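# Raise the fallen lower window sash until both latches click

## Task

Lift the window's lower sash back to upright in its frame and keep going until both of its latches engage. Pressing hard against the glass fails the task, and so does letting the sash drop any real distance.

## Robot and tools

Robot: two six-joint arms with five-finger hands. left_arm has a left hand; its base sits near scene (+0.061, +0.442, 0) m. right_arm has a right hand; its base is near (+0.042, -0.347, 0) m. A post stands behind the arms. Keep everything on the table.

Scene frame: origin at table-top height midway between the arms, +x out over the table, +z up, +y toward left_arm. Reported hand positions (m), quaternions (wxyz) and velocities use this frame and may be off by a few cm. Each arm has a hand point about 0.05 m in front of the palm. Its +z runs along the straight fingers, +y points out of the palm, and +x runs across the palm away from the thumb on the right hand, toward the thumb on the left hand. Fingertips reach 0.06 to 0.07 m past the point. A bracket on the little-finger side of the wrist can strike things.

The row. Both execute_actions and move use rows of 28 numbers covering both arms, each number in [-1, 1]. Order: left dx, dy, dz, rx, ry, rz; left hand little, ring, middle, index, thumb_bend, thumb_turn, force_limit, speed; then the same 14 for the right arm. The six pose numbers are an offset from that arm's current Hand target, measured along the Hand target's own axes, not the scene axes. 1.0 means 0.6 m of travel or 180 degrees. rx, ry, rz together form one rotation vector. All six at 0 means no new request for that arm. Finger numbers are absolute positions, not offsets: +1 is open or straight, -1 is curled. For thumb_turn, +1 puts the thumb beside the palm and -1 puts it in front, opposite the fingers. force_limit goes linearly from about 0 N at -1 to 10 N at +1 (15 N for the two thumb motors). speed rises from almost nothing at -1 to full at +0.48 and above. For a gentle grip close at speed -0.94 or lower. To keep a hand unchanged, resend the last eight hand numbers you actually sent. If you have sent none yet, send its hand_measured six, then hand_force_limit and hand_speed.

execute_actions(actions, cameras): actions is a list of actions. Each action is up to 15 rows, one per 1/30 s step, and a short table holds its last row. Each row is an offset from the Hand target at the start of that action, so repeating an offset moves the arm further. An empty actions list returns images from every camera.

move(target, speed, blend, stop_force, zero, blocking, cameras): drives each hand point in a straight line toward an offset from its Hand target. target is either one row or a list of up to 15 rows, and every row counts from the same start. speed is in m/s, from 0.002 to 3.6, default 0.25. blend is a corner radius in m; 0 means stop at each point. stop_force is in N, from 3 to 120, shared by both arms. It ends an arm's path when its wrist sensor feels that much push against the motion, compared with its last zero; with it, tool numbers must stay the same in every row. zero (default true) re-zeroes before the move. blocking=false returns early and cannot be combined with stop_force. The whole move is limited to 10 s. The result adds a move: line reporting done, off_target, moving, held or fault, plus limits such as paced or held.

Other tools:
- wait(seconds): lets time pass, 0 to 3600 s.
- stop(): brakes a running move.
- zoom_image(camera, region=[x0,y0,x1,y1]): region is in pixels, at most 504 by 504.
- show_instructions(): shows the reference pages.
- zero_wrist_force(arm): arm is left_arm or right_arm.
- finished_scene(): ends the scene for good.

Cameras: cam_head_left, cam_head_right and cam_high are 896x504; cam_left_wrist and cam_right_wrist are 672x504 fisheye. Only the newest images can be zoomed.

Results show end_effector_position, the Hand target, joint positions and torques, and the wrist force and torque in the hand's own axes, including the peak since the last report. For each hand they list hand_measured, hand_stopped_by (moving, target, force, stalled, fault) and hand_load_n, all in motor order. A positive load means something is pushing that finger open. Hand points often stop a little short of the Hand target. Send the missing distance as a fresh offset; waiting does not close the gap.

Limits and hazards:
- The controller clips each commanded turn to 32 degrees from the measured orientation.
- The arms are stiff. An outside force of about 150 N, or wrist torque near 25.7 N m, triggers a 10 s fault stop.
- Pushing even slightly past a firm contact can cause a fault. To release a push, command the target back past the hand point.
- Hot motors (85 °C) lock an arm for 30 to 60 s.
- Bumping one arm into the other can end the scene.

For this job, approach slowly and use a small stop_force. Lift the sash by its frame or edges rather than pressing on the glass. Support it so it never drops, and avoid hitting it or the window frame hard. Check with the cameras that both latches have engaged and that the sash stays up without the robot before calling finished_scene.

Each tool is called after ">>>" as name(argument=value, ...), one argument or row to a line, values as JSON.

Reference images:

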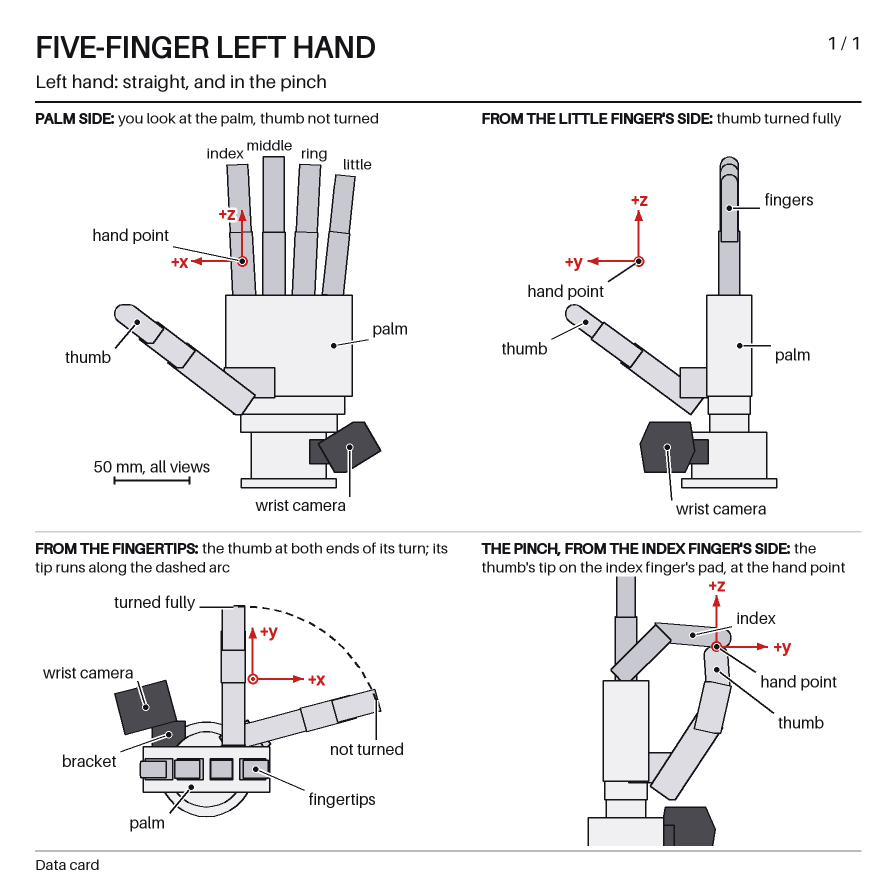

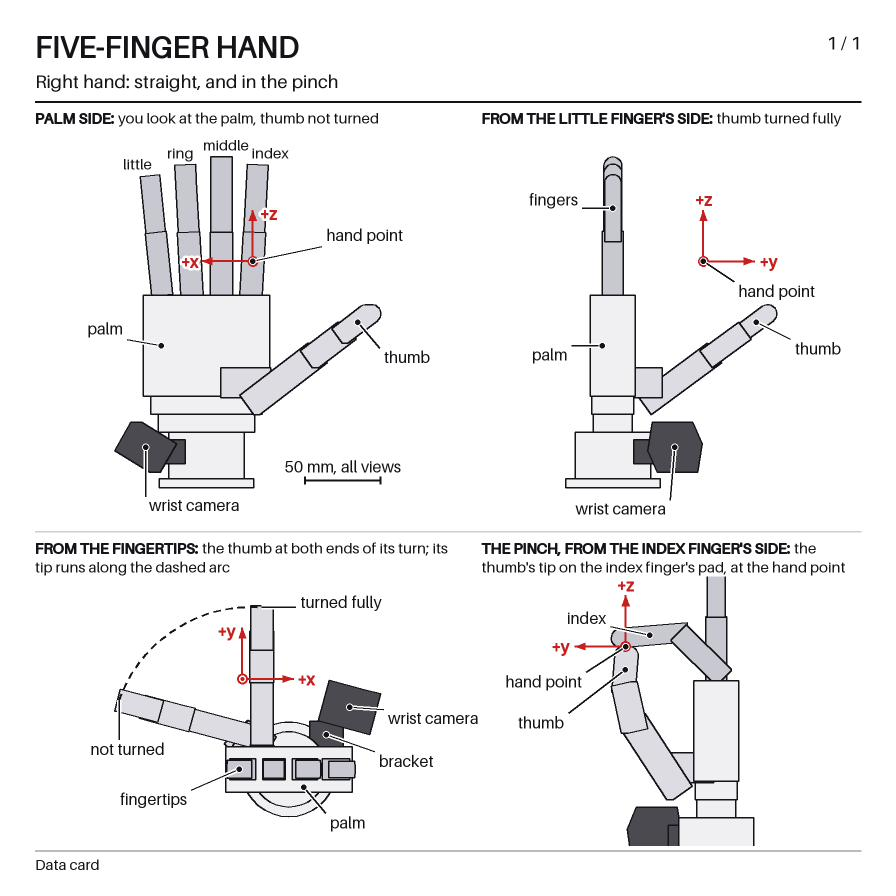

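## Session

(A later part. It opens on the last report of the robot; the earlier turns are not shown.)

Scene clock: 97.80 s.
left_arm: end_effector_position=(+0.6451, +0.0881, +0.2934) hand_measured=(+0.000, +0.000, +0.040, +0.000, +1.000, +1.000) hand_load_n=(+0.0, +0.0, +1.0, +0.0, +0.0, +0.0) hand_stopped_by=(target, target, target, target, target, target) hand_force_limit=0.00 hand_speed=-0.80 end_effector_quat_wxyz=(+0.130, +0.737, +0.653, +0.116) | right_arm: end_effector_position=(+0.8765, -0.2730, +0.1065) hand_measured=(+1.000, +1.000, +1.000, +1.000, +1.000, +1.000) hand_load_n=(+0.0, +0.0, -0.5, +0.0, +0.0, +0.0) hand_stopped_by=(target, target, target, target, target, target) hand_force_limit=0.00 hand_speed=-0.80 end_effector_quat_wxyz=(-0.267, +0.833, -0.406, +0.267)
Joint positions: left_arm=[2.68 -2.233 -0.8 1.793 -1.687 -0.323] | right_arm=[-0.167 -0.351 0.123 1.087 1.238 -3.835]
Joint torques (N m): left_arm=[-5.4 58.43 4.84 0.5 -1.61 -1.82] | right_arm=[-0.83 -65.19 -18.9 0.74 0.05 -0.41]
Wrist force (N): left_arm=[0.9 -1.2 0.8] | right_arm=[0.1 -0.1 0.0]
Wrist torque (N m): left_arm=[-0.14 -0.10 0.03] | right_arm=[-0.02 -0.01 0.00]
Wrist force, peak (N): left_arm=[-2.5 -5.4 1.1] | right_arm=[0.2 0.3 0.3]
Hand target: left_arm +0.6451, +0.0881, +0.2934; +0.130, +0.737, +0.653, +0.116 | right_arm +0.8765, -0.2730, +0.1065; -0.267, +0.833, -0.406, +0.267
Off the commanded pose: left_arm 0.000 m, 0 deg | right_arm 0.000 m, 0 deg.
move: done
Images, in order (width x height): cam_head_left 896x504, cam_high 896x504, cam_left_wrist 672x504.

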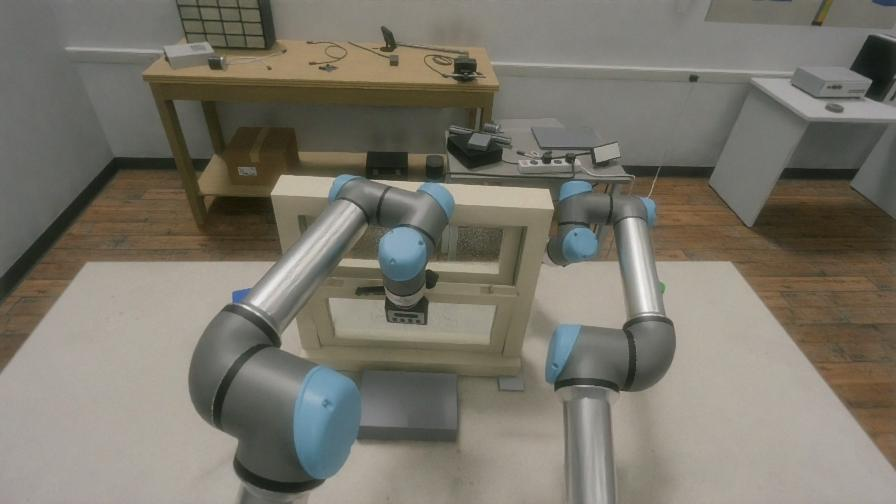

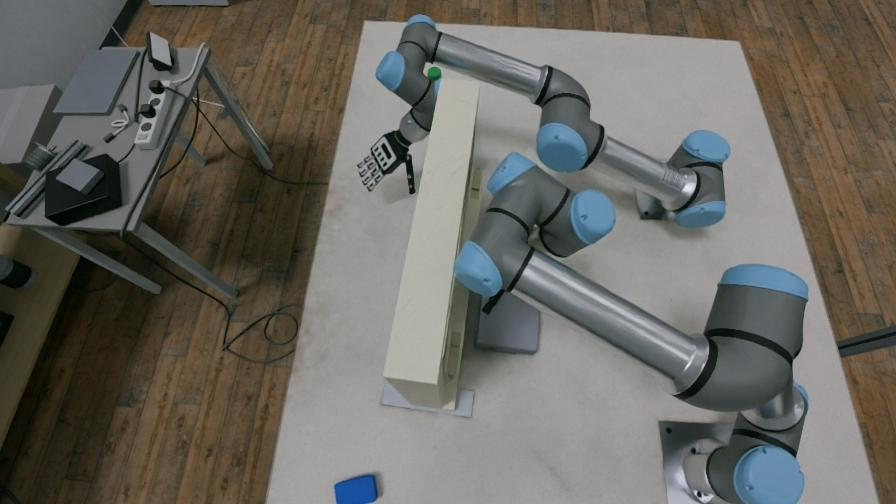

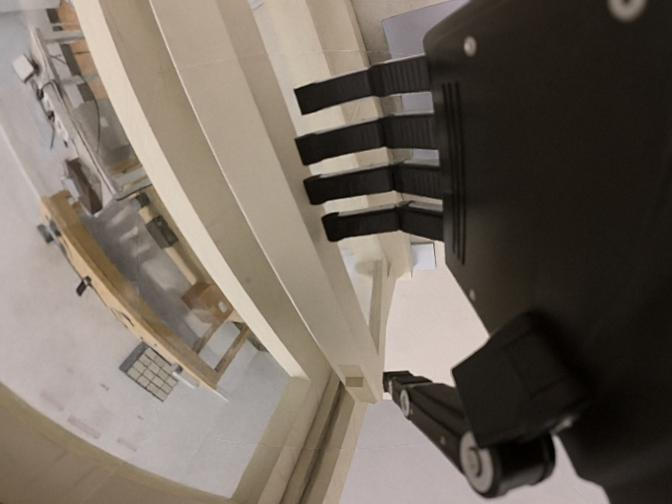

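>>> move(
  target=[0,0.065,0.0165,0,0,0,0,0,0.04,0,1,1,0,-0.8,0,0,0,0,0,0,1,1,1,1,1,1,0,-0.8],
  speed=0.01,
  stop_force=15,
  cameras=["cam_left_wrist","cam_high","cam_head_left"],
)

>>> zoom_image(
  camera="cam_left_wrist",
  region=[100, 0, 560, 400],
)

>>> zoom_image(
  camera="cam_head_left",
  region=[260, 160, 580, 460],
)

Scene clock: 101.27 s.
left_arm: end_effector_position=(+0.6593, +0.0864, +0.2949) hand_measured=(+0.000, +0.000, +0.040, +0.000, +1.000, +1.000) hand_load_n=(+0.0, +0.0, +0.0, +0.0, +0.0, +0.0) hand_stopped_by=(target, target, target, target, target, target) hand_force_limit=0.00 hand_speed=-0.80 end_effector_quat_wxyz=(+0.130, +0.737, +0.653, +0.116) | right_arm: end_effector_position=(+0.8765, -0.2730, +0.1065) hand_measured=(+1.000, +1.000, +1.000, +1.000, +1.000, +1.000) hand_load_n=(+0.0, +0.0, +0.0, +0.0, +0.0, +0.0) hand_stopped_by=(target, target, target, target, target, target) hand_force_limit=0.00 hand_speed=-0.80 end_effector_quat_wxyz=(-0.267, +0.833, -0.406, +0.267)
Joint positions: left_arm=[2.688 -2.275 -0.725 1.761 -1.684 -0.315] | right_arm=[-0.167 -0.351 0.123 1.087 1.238 -3.835]
Joint torques (N m): left_arm=[-5.71 58.77 5.57 -1.69 -1.4 -1.53] | right_arm=[-0.33 -64.6 -18.82 0.82 0.05 -0.53]
Wrist force (N): left_arm=[4.9 -6.6 -2.0] | right_arm=[0.1 -0.1 0.1]
Wrist torque (N m): left_arm=[-0.17 -0.25 0.11] | right_arm=[-0.03 -0.02 0.01]
Wrist force, peak (N): left_arm=[6.4 -15.3 -5.0] | right_arm=[0.0 -0.4 0.2]
Hand target: left_arm +0.6593, +0.0864, +0.2948; +0.130, +0.737, +0.653, +0.116 (not the last commanded pose) | right_arm +0.8765, -0.2730, +0.1065; -0.267, +0.833, -0.406, +0.267
Off the commanded pose: left_arm 0.026 m, 0 deg | right_arm 0.000 m, 0 deg.
move: contact (left_arm)
Images, in order (width x height): cam_head_left 896x504, cam_high 896x504, cam_left_wrist 672x504.

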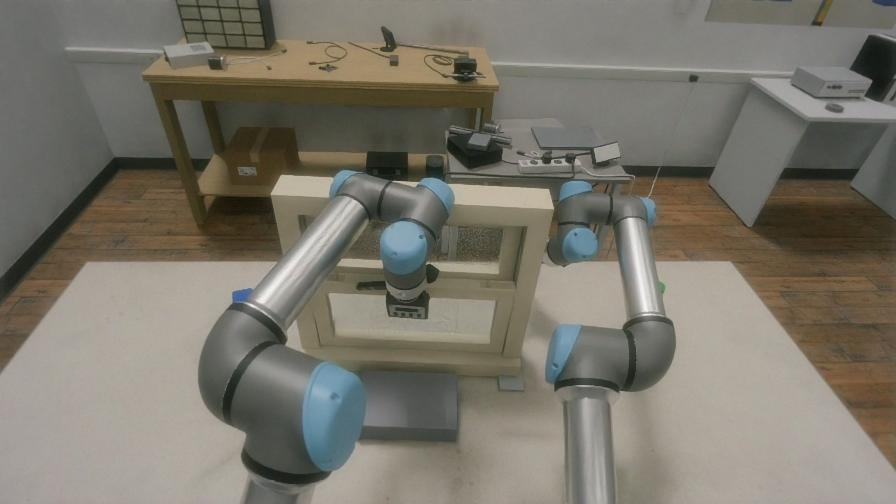

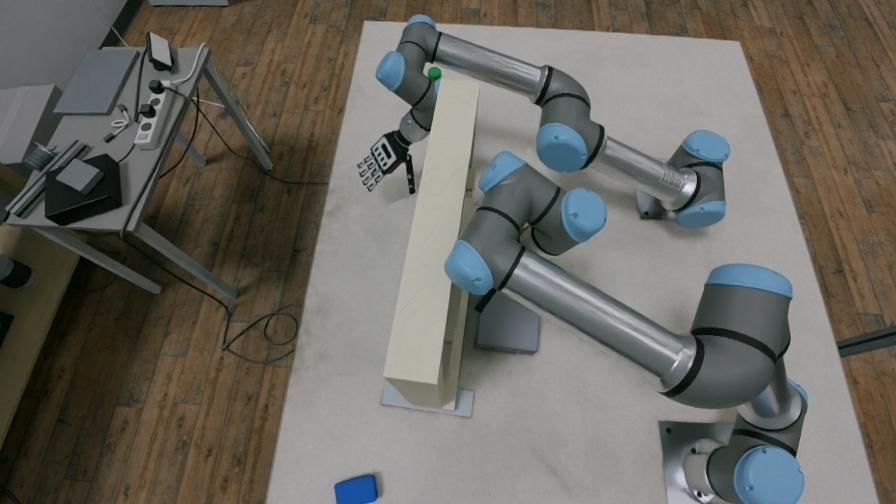

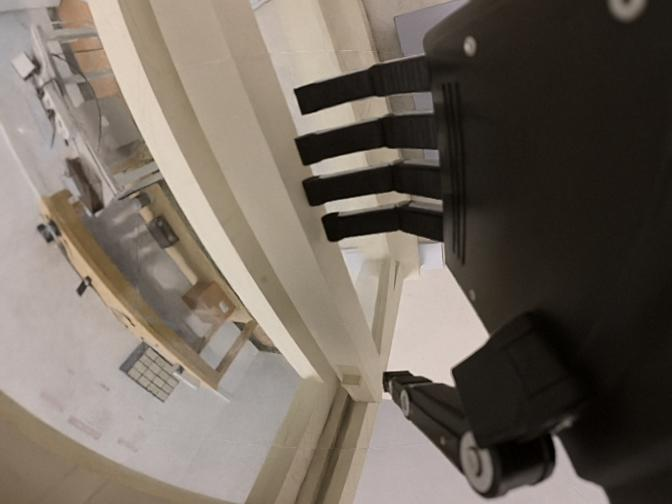

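Scaled by 1.096 from the camera's image (finer frame: 960x720).

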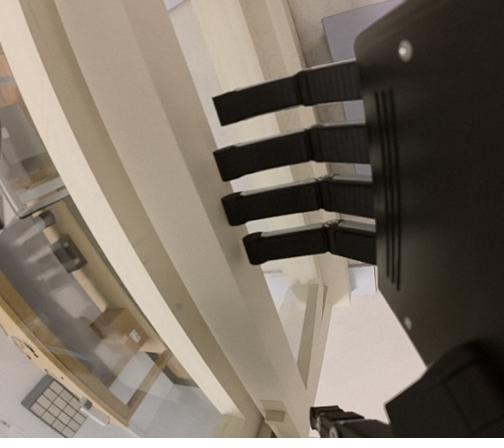

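Scaled by 1.575 from the camera's image (finer frame: 1280x720).

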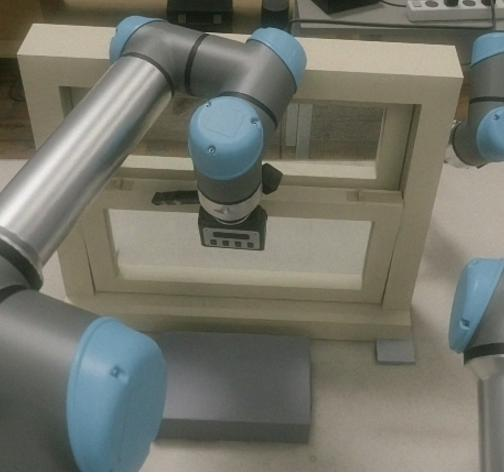

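>>> zoom_image(
  camera="cam_head_left",
  region=[470, 230, 560, 330],
)

>>> zoom_image(
  camera="cam_left_wrist",
  region=[290, 220, 450, 440],
)

Scaled by 5.040 from the camera's image (finer frame: 1280x720).

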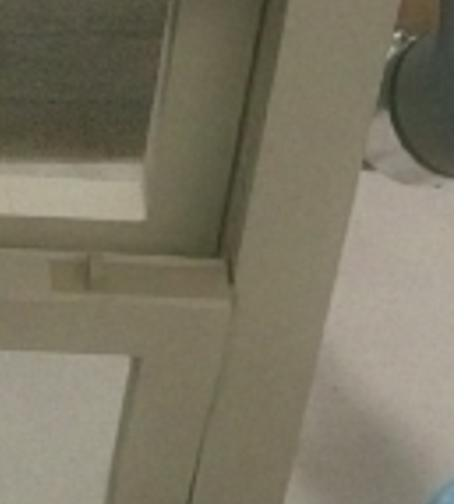

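Scaled by 2.291 from the camera's image (finer frame: 960x720).

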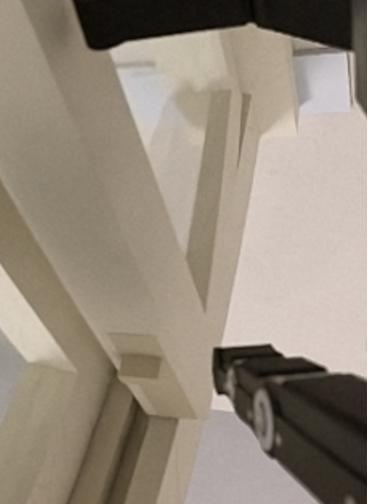

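>>> move(
  target=[0,0.0063,0.0023,0,0,0,0,0,0.04,0,1,1,0,-0.8,0,0,0,0,0,0,1,1,1,1,1,1,0,-0.8],
  speed=0.01,
)

Scene clock: 103.23 s.
left_arm: end_effector_position=(+0.6633, +0.0859, +0.2948) hand_measured=(+0.000, +0.000, +0.040, +0.000, +1.000, +1.000) hand_load_n=(+0.0, +0.0, +0.0, +0.0, -0.5, +0.0) hand_stopped_by=(target, target, target, target, target, target) hand_force_limit=0.00 hand_speed=-0.80 end_effector_quat_wxyz=(+0.130, +0.737, +0.653, +0.116) | right_arm: end_effector_position=(+0.8765, -0.2730, +0.1065) hand_measured=(+1.000, +1.000, +1.000, +1.000, +1.000, +1.000) hand_load_n=(+0.0, +0.0, +0.0, -0.5, +0.0, +0.0) hand_stopped_by=(target, target, target, target, target, target) hand_force_limit=0.00 hand_speed=-0.80 end_effector_quat_wxyz=(-0.267, +0.833, -0.406, +0.267)
Joint positions: left_arm=[2.691 -2.288 -0.703 1.752 -1.683 -0.313] | right_arm=[-0.167 -0.351 0.123 1.087 1.238 -3.835]
Joint torques (N m): left_arm=[3.27 58.53 4.14 -1.01 0.93 0.99] | right_arm=[-0.44 -65.41 -18.39 0.86 0.07 -0.34]
Wrist force (N): left_arm=[0.5 -4.0 -1.6] | right_arm=[0.1 -0.1 0.2]
Wrist torque (N m): left_arm=[-0.20 -0.15 0.05] | right_arm=[-0.03 -0.02 0.01]
Wrist force, peak (N): left_arm=[8.5 -20.5 -6.7] | right_arm=[0.3 -0.1 0.3]
Hand target: left_arm +0.6633, +0.0859, +0.2948; +0.130, +0.737, +0.653, +0.116 | right_arm +0.8765, -0.2730, +0.1065; -0.267, +0.833, -0.406, +0.267
Off the commanded pose: left_arm 0.000 m, 0 deg | right_arm 0.000 m, 0 deg.
move: done

>>> move(
  target=[0,0.0063,0.0023,0,0,0,0,0,0.04,0,1,1,0,-0.8,0,0,0,0,0,0,1,1,1,1,1,1,0,-0.8],
  speed=0.01,
  cameras=["cam_left_wrist","cam_high","cam_head_left"],
)

>>> zoom_image(
  camera="cam_head_left",
  region=[300, 230, 560, 380],
)

>>> zoom_image(
  camera="cam_left_wrist",
  region=[200, 50, 450, 440],
)

Scene clock: 108.10 s.
left_arm: end_effector_position=(+0.6673, +0.0854, +0.2948) hand_measured=(+0.000, +0.000, +0.040, +0.000, +1.000, +1.000) hand_load_n=(+0.0, +0.0, +0.0, +0.0, +0.0, +0.0) hand_stopped_by=(target, target, target, target, target, target) hand_force_limit=0.00 hand_speed=-0.80 end_effector_quat_wxyz=(+0.130, +0.737, +0.653, +0.116) | right_arm: end_effector_position=(+0.8765, -0.2730, +0.1065) hand_measured=(+1.000, +1.000, +1.000, +1.000, +1.000, +1.000) hand_load_n=(+0.0, +0.0, +0.0, +0.0, +0.0, +0.0) hand_stopped_by=(target, target, target, target, target, target) hand_force_limit=0.00 hand_speed=-0.80 end_effector_quat_wxyz=(-0.267, +0.833, -0.406, +0.267)
Joint positions: left_arm=[2.693 -2.301 -0.681 1.743 -1.683 -0.311] | right_arm=[-0.167 -0.351 0.123 1.087 1.238 -3.835]
Joint torques (N m): left_arm=[1.7 59.03 3.46 -0.57 1.59 1.28] | right_arm=[-0.81 -65.71 -19.36 0.68 0.31 -0.4]
Wrist force (N): left_arm=[2.1 -3.7 -1.5] | right_arm=[0.1 -0.3 0.2]
Wrist torque (N m): left_arm=[-0.17 -0.21 0.05] | right_arm=[-0.06 -0.03 0.00]
Wrist force, peak (N): left_arm=[2.2 -3.9 -1.6] | right_arm=[0.1 -0.3 0.2]
Hand target: left_arm +0.6672, +0.0854, +0.2948; +0.130, +0.737, +0.653, +0.116 | right_arm +0.8765, -0.2730, +0.1065; -0.267, +0.833, -0.406, +0.267
Off the commanded pose: left_arm 0.000 m, 0 deg | right_arm 0.000 m, 0 deg.
move: done
Images, in order (width x height): cam_head_left 896x504, cam_high 896x504, cam_left_wrist 672x504.

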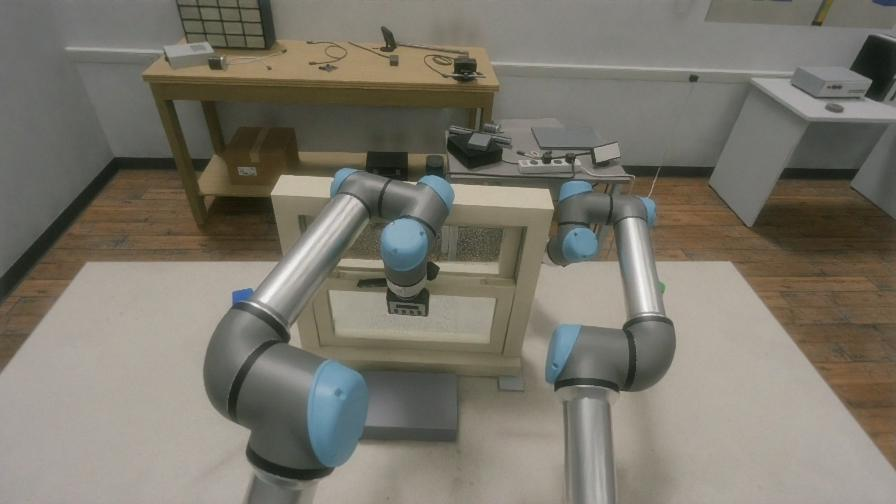

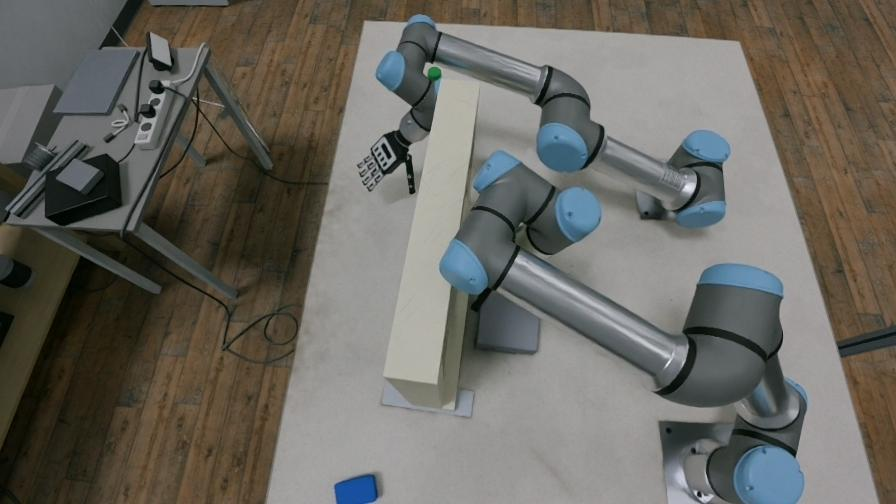

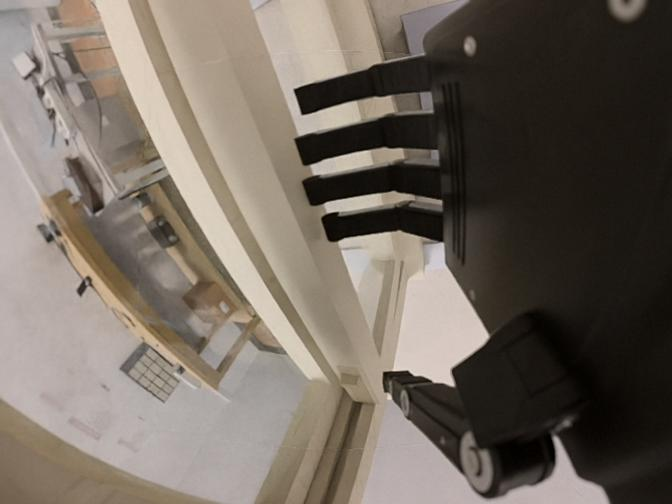

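Scaled by 1.938 from the camera's image (finer frame: 1280x720).

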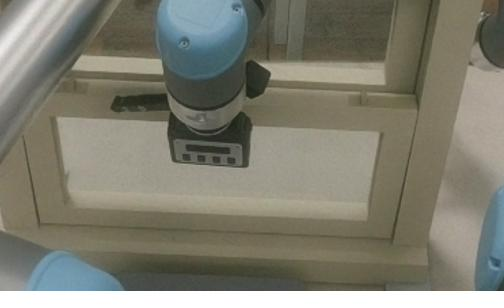

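Scaled by 1.292 from the camera's image (finer frame: 960x720).

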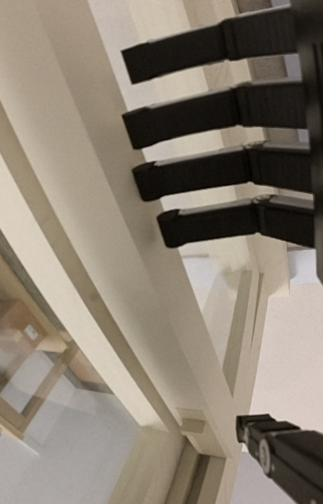

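>>> move(
  target=[0,0.0188,0.0068,0,0,0,0,0,0.04,0,1,1,0,-0.8,0,0,0,0,0,0,1,1,1,1,1,1,0,-0.8],
  speed=0.006,
  stop_force=30,
  cameras=["cam_left_wrist","cam_high","cam_head_left"],
)

>>> zoom_image(
  camera="cam_left_wrist",
  region=[200, 50, 450, 440],
)

>>> zoom_image(
  camera="cam_head_left",
  region=[470, 230, 560, 330],
)

Scene clock: 111.87 s.
left_arm: end_effector_position=(+0.6790, +0.0840, +0.2951) hand_measured=(+0.000, +0.000, +0.040, +0.000, +1.000, +1.000) hand_load_n=(+0.0, +0.0, +6.0, +0.0, +0.0, +0.0) hand_stopped_by=(target, target, target, target, target, target) hand_force_limit=0.00 hand_speed=-0.80 end_effector_quat_wxyz=(+0.130, +0.737, +0.653, +0.116) | right_arm: end_effector_position=(+0.8765, -0.2730, +0.1065) hand_measured=(+1.000, +1.000, +1.000, +1.000, +1.000, +1.000) hand_load_n=(+0.0, -0.5, +0.0, +0.0, +0.0, -0.5) hand_stopped_by=(target, target, target, target, target, target) hand_force_limit=0.00 hand_speed=-0.80 end_effector_quat_wxyz=(-0.267, +0.833, -0.406, +0.267)
Joint positions: left_arm=[2.699 -2.34 -0.611 1.713 -1.681 -0.304] | right_arm=[-0.167 -0.351 0.123 1.087 1.238 -3.835]
Joint torques (N m): left_arm=[15.56 -19.62 -24.48 8.64 -0.21 -0.19] | right_arm=[0.79 -64.49 -19.27 0.73 0.4 -0.29]
Wrist force (N): left_arm=[4.4 -31.2 -9.1] | right_arm=[0.2 -0.1 0.1]
Wrist torque (N m): left_arm=[-0.08 -0.41 0.62] | right_arm=[-0.04 -0.03 0.01]
Wrist force, peak (N): left_arm=[4.7 -32.8 -9.6] | right_arm=[0.0 -0.2 0.2]
Hand target: left_arm +0.6790, +0.0840, +0.2951; +0.130, +0.737, +0.653, +0.116 | right_arm +0.8765, -0.2730, +0.1065; -0.267, +0.833, -0.406, +0.267
Off the commanded pose: left_arm 0.000 m, 0 deg | right_arm 0.000 m, 0 deg.
move: contact (left_arm)
Images, in order (width x height): cam_head_left 896x504, cam_high 896x504, cam_left_wrist 672x504.

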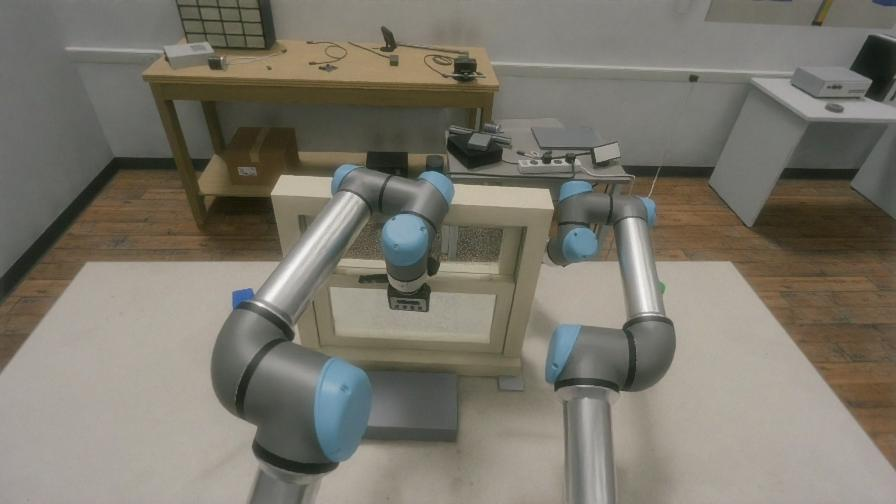

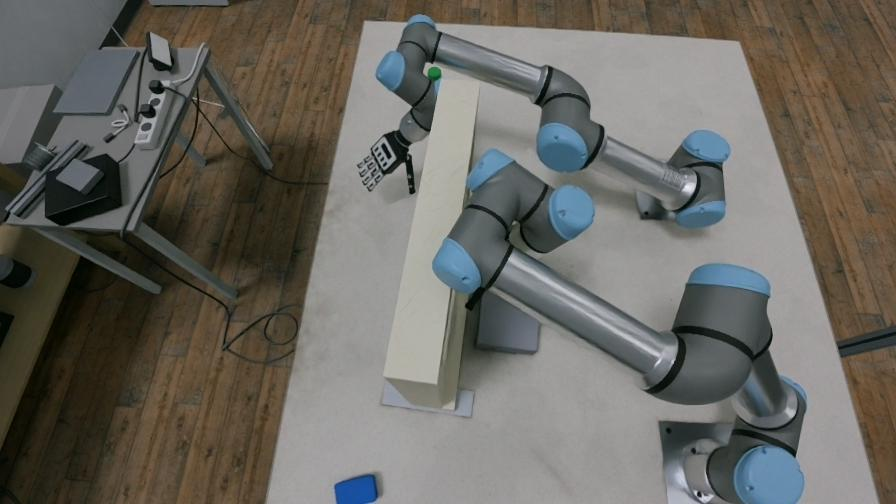

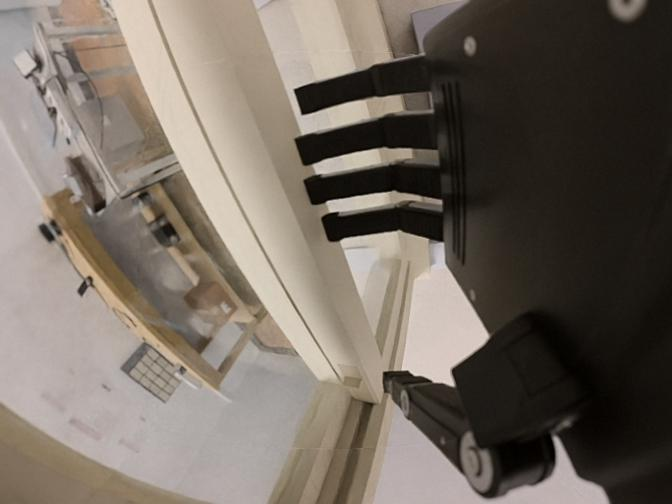

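Scaled by 1.292 from the camera's image (finer frame: 960x720).

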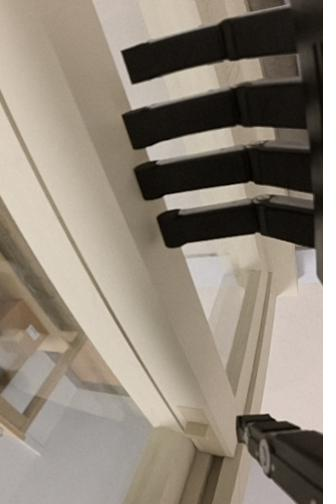

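Scaled by 5.040 from the camera's image (finer frame: 1280x720).

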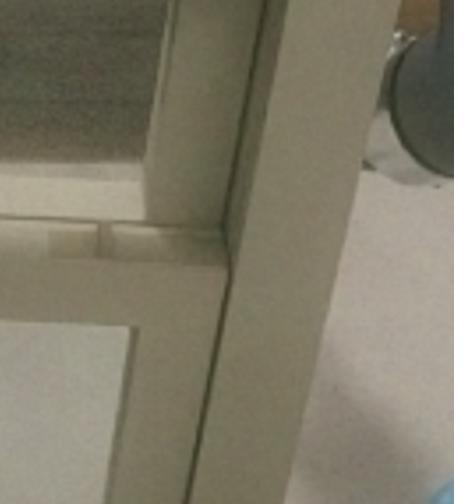

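>>> move(
  target=[0,-0.0188,-0.0068,0,0,0,0,0,0.04,0,1,1,0,-0.8,0,0,0,0,0,0,1,1,1,1,1,1,0,-0.8],
  speed=0.01,
  cameras=["cam_left_wrist","cam_high","cam_head_left"],
)

>>> zoom_image(
  camera="cam_left_wrist",
  region=[200, 50, 450, 440],
)

>>> zoom_image(
  camera="cam_head_left",
  region=[470, 230, 560, 330],
)

Scene clock: 115.07 s.
left_arm: end_effector_position=(+0.6670, +0.0854, +0.2951) hand_measured=(+0.000, +0.000, +0.040, +0.000, +1.000, +1.000) hand_load_n=(+0.0, +0.0, +0.0, +0.0, +0.0, +0.0) hand_stopped_by=(target, target, target, target, target, target) hand_force_limit=0.00 hand_speed=-0.80 end_effector_quat_wxyz=(+0.130, +0.737, +0.653, +0.116) | right_arm: end_effector_position=(+0.8765, -0.2730, +0.1065) hand_measured=(+1.000, +1.000, +1.000, +1.000, +1.000, +1.000) hand_load_n=(+0.0, +0.0, +0.0, +0.0, +0.0, +0.0) hand_stopped_by=(target, target, target, target, target, target) hand_force_limit=0.00 hand_speed=-0.80 end_effector_quat_wxyz=(-0.267, +0.833, -0.406, +0.267)
Joint positions: left_arm=[2.693 -2.3 -0.682 1.743 -1.683 -0.311] | right_arm=[-0.167 -0.351 0.123 1.087 1.238 -3.835]
Joint torques (N m): left_arm=[-0.15 38.79 25.69 -2.36 -1.94 -0.84] | right_arm=[-0.12 -65.97 -19.4 0.54 0.1 -0.42]
Wrist force (N): left_arm=[0.6 0.0 0.1] | right_arm=[0.1 -0.1 0.2]
Wrist torque (N m): left_arm=[-0.03 -0.11 0.05] | right_arm=[-0.03 -0.02 0.00]
Wrist force, peak (N): left_arm=[4.4 -31.4 -9.0] | right_arm=[0.2 0.1 0.3]
Hand target: left_arm +0.6671, +0.0854, +0.2951; +0.130, +0.737, +0.653, +0.116 | right_arm +0.8765, -0.2730, +0.1065; -0.267, +0.833, -0.406, +0.267
Off the commanded pose: left_arm 0.000 m, 0 deg | right_arm 0.000 m, 0 deg.
move: done
Images, in order (width x height): cam_head_left 896x504, cam_high 896x504, cam_left_wrist 672x504.

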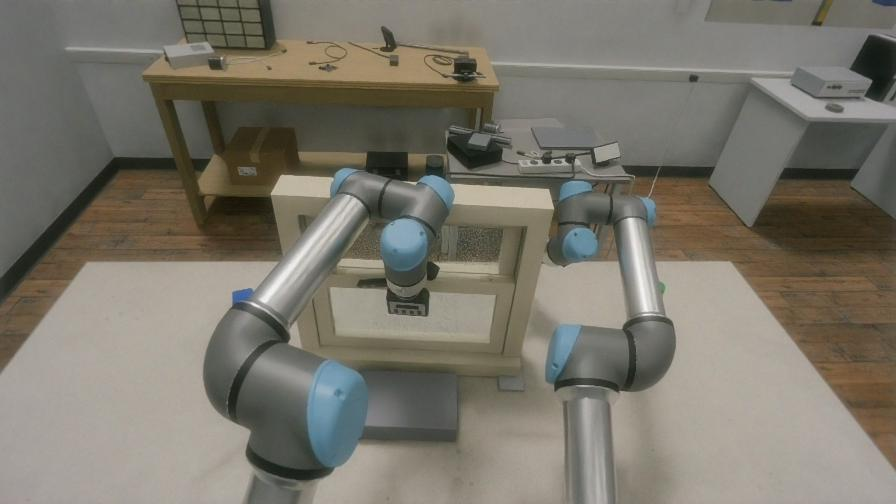

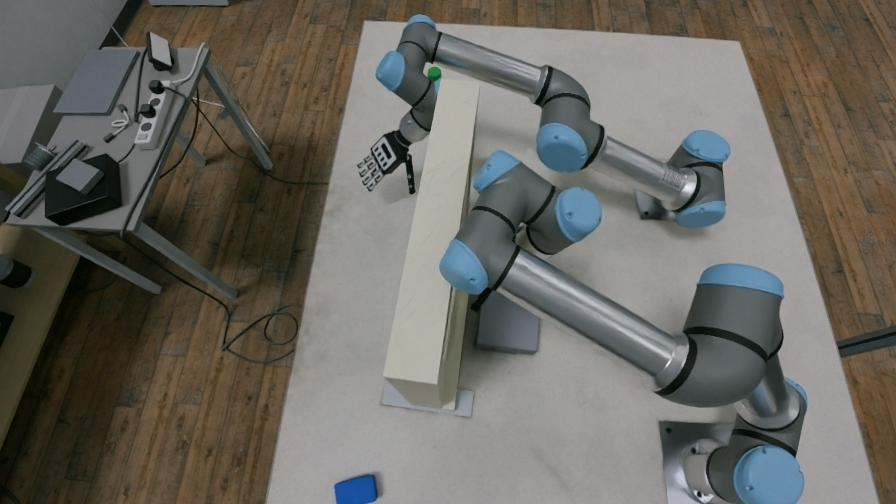

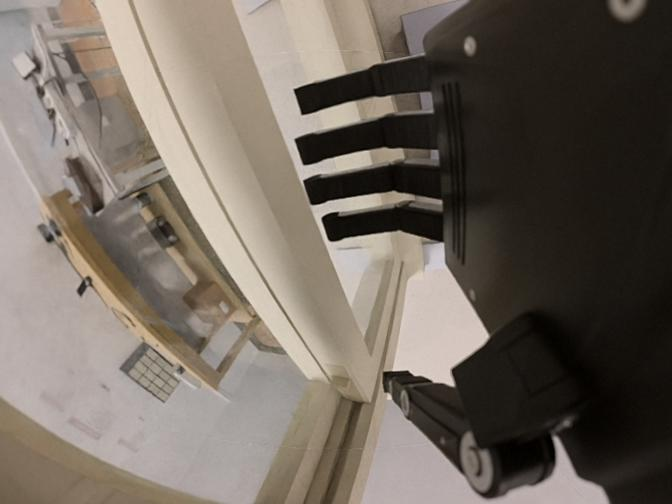

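Scaled by 1.292 from the camera's image (finer frame: 960x720).

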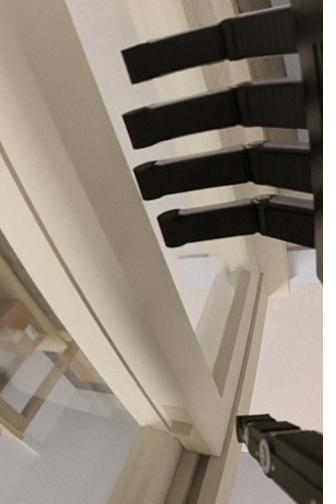

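Scaled by 5.040 from the camera's image (finer frame: 1280x720).

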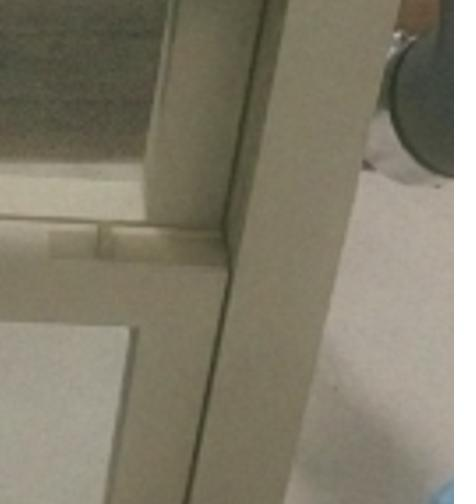

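>>> zoom_image(
  camera="cam_left_wrist",
  region=[310, 340, 400, 420],
)

>>> zoom_image(
  camera="cam_head_left",
  region=[300, 240, 380, 330],
)

Scaled by 5.600 from the camera's image (finer frame: 960x720).

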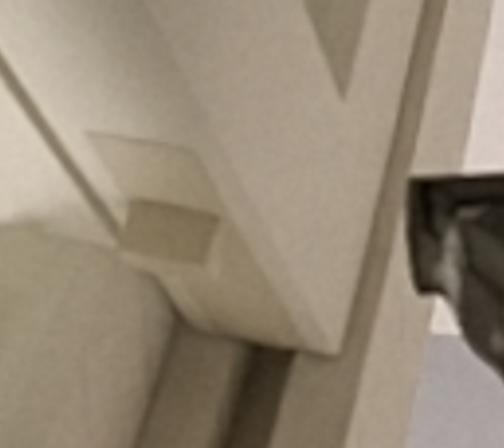

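Scaled by 5.600 from the camera's image (finer frame: 1280x720).

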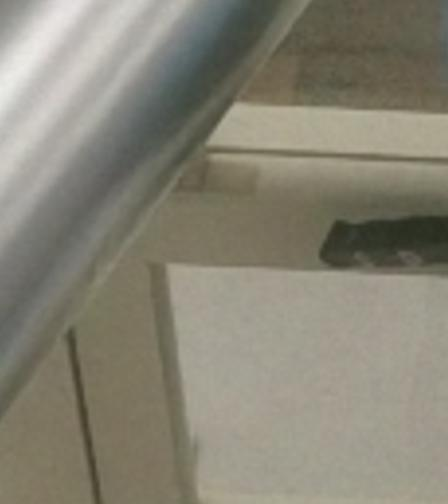

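>>> move(
  target=[
    [0,-0.1253,-0.0456,0,0,0,0,0,0.04,0,1,1,0,-0.8,0,0,0,0,0,0,1,1,1,1,1,1,0,-0.8],
    [0.1,-0.376,-0.1368,0,0,0,0,0,0.04,0,1,1,0,-0.8,0,0,0,0,0,0,1,1,1,1,1,1,0,-0.8],
  ],
  speed=[0.03,0.2],
  blend=0.02,
  cameras=["cam_left_wrist","cam_high","cam_head_left","cam_head_right"],
)

>>> zoom_image(
  camera="cam_left_wrist",
  region=[0, 0, 450, 504],
)

>>> zoom_image(
  camera="cam_head_left",
  region=[260, 160, 580, 400],
)

Scene clock: 123.37 s.
left_arm: end_effector_position=(+0.4360, +0.1738, +0.2950) hand_measured=(+0.000, +0.000, +0.040, +0.000, +1.000, +1.000) hand_load_n=(+0.0, +0.0, +0.0, +0.0, +0.0, +0.0) hand_stopped_by=(target, target, target, target, target, target) hand_force_limit=0.00 hand_speed=-0.80 end_effector_quat_wxyz=(+0.130, +0.737, +0.653, +0.116) | right_arm: end_effector_position=(+0.8765, -0.2730, +0.1065) hand_measured=(+1.000, +1.000, +1.000, +1.000, +1.000, +1.000) hand_load_n=(+0.0, +0.0, +0.0, +0.0, +0.0, +0.0) hand_stopped_by=(target, target, target, target, target, target) hand_force_limit=0.00 hand_speed=-0.80 end_effector_quat_wxyz=(-0.267, +0.833, -0.406, +0.267)
Joint positions: left_arm=[2.63 -1.673 -1.582 2.009 -1.703 -0.37] | right_arm=[-0.167 -0.351 0.123 1.087 1.238 -3.835]
Joint torques (N m): left_arm=[6.12 34.86 2.6 -3.89 1.52 1.97] | right_arm=[0.09 -65.4 -19.73 0.75 0.26 -0.56]
Wrist force (N): left_arm=[0.8 0.1 0.1] | right_arm=[0.2 0.0 0.1]
Wrist torque (N m): left_arm=[-0.04 -0.12 0.09] | right_arm=[-0.03 -0.03 0.01]
Wrist force, peak (N): left_arm=[1.6 -1.6 -0.2] | right_arm=[0.3 -0.2 0.3]
Hand target: left_arm +0.4360, +0.1739, +0.2950; +0.130, +0.737, +0.653, +0.116 | right_arm +0.8765, -0.2730, +0.1065; -0.267, +0.833, -0.406, +0.267
Off the commanded pose: left_arm 0.000 m, 0 deg | right_arm 0.000 m, 0 deg.
move: done
Images, in order (width x height): cam_head_left 896x504, cam_head_right 896x504, cam_high 896x504, cam_left_wrist 672x504.

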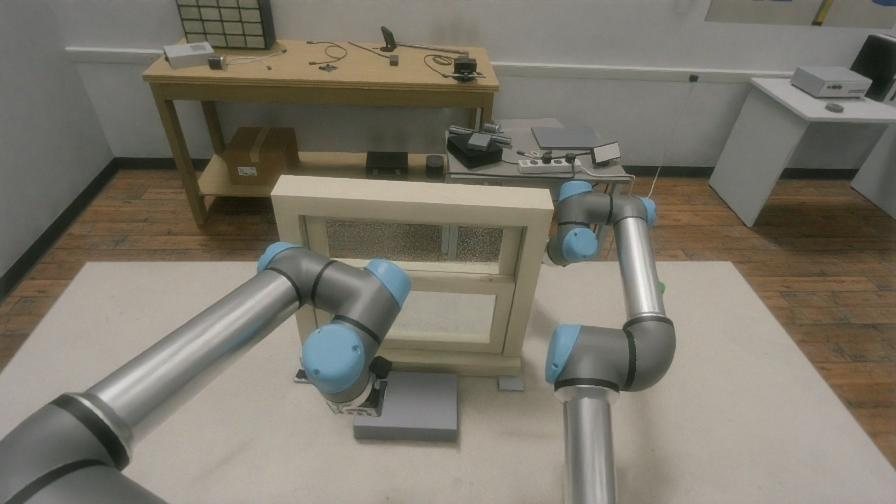

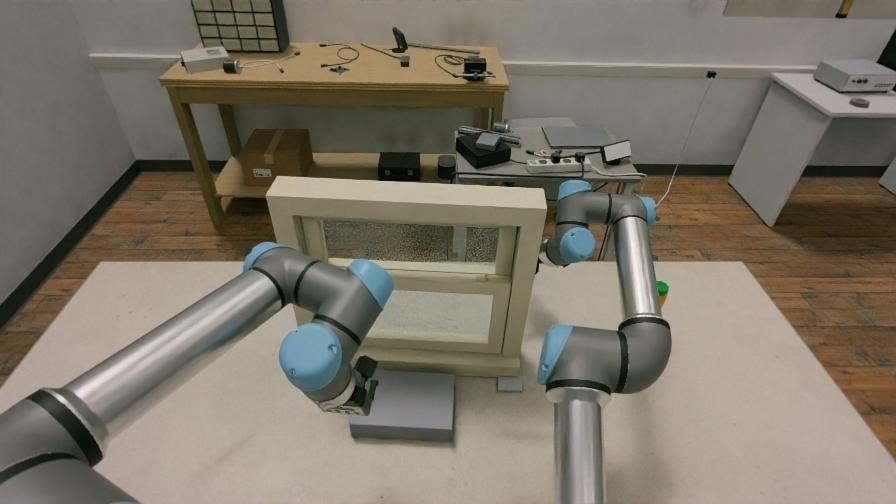

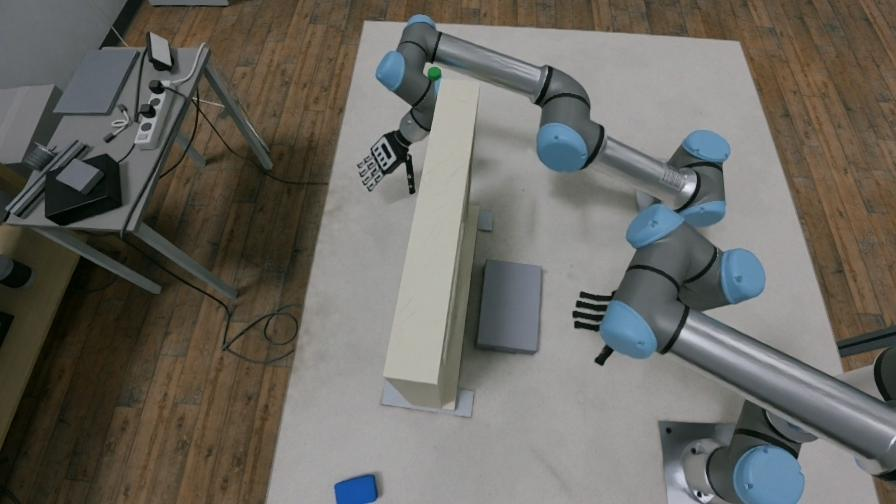

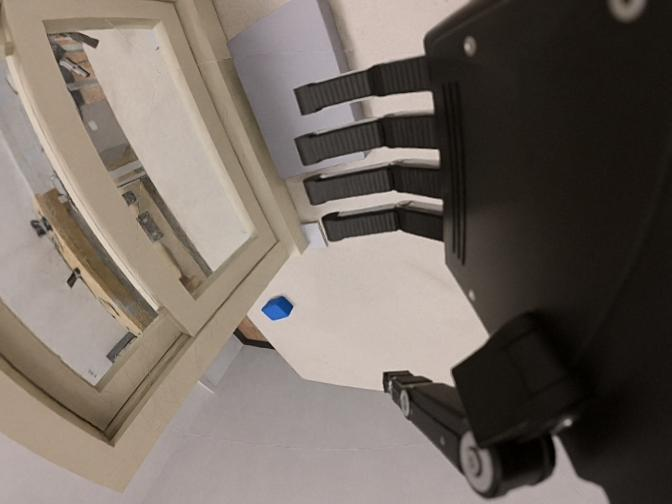

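Scaled by 1.000.

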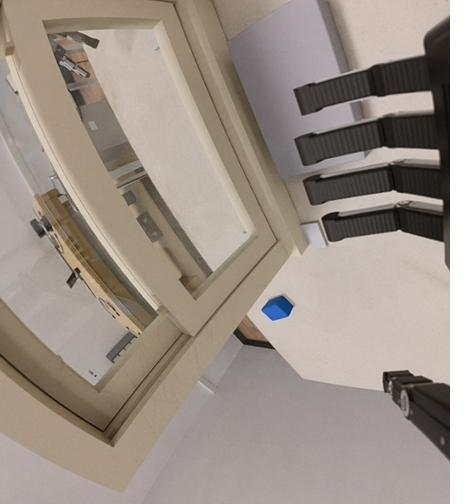

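Scaled by 1.575 from the camera's image (finer frame: 1280x720).

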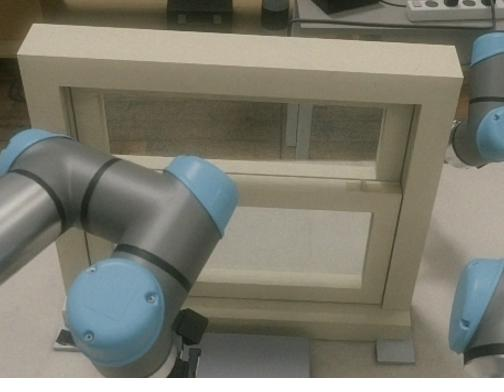

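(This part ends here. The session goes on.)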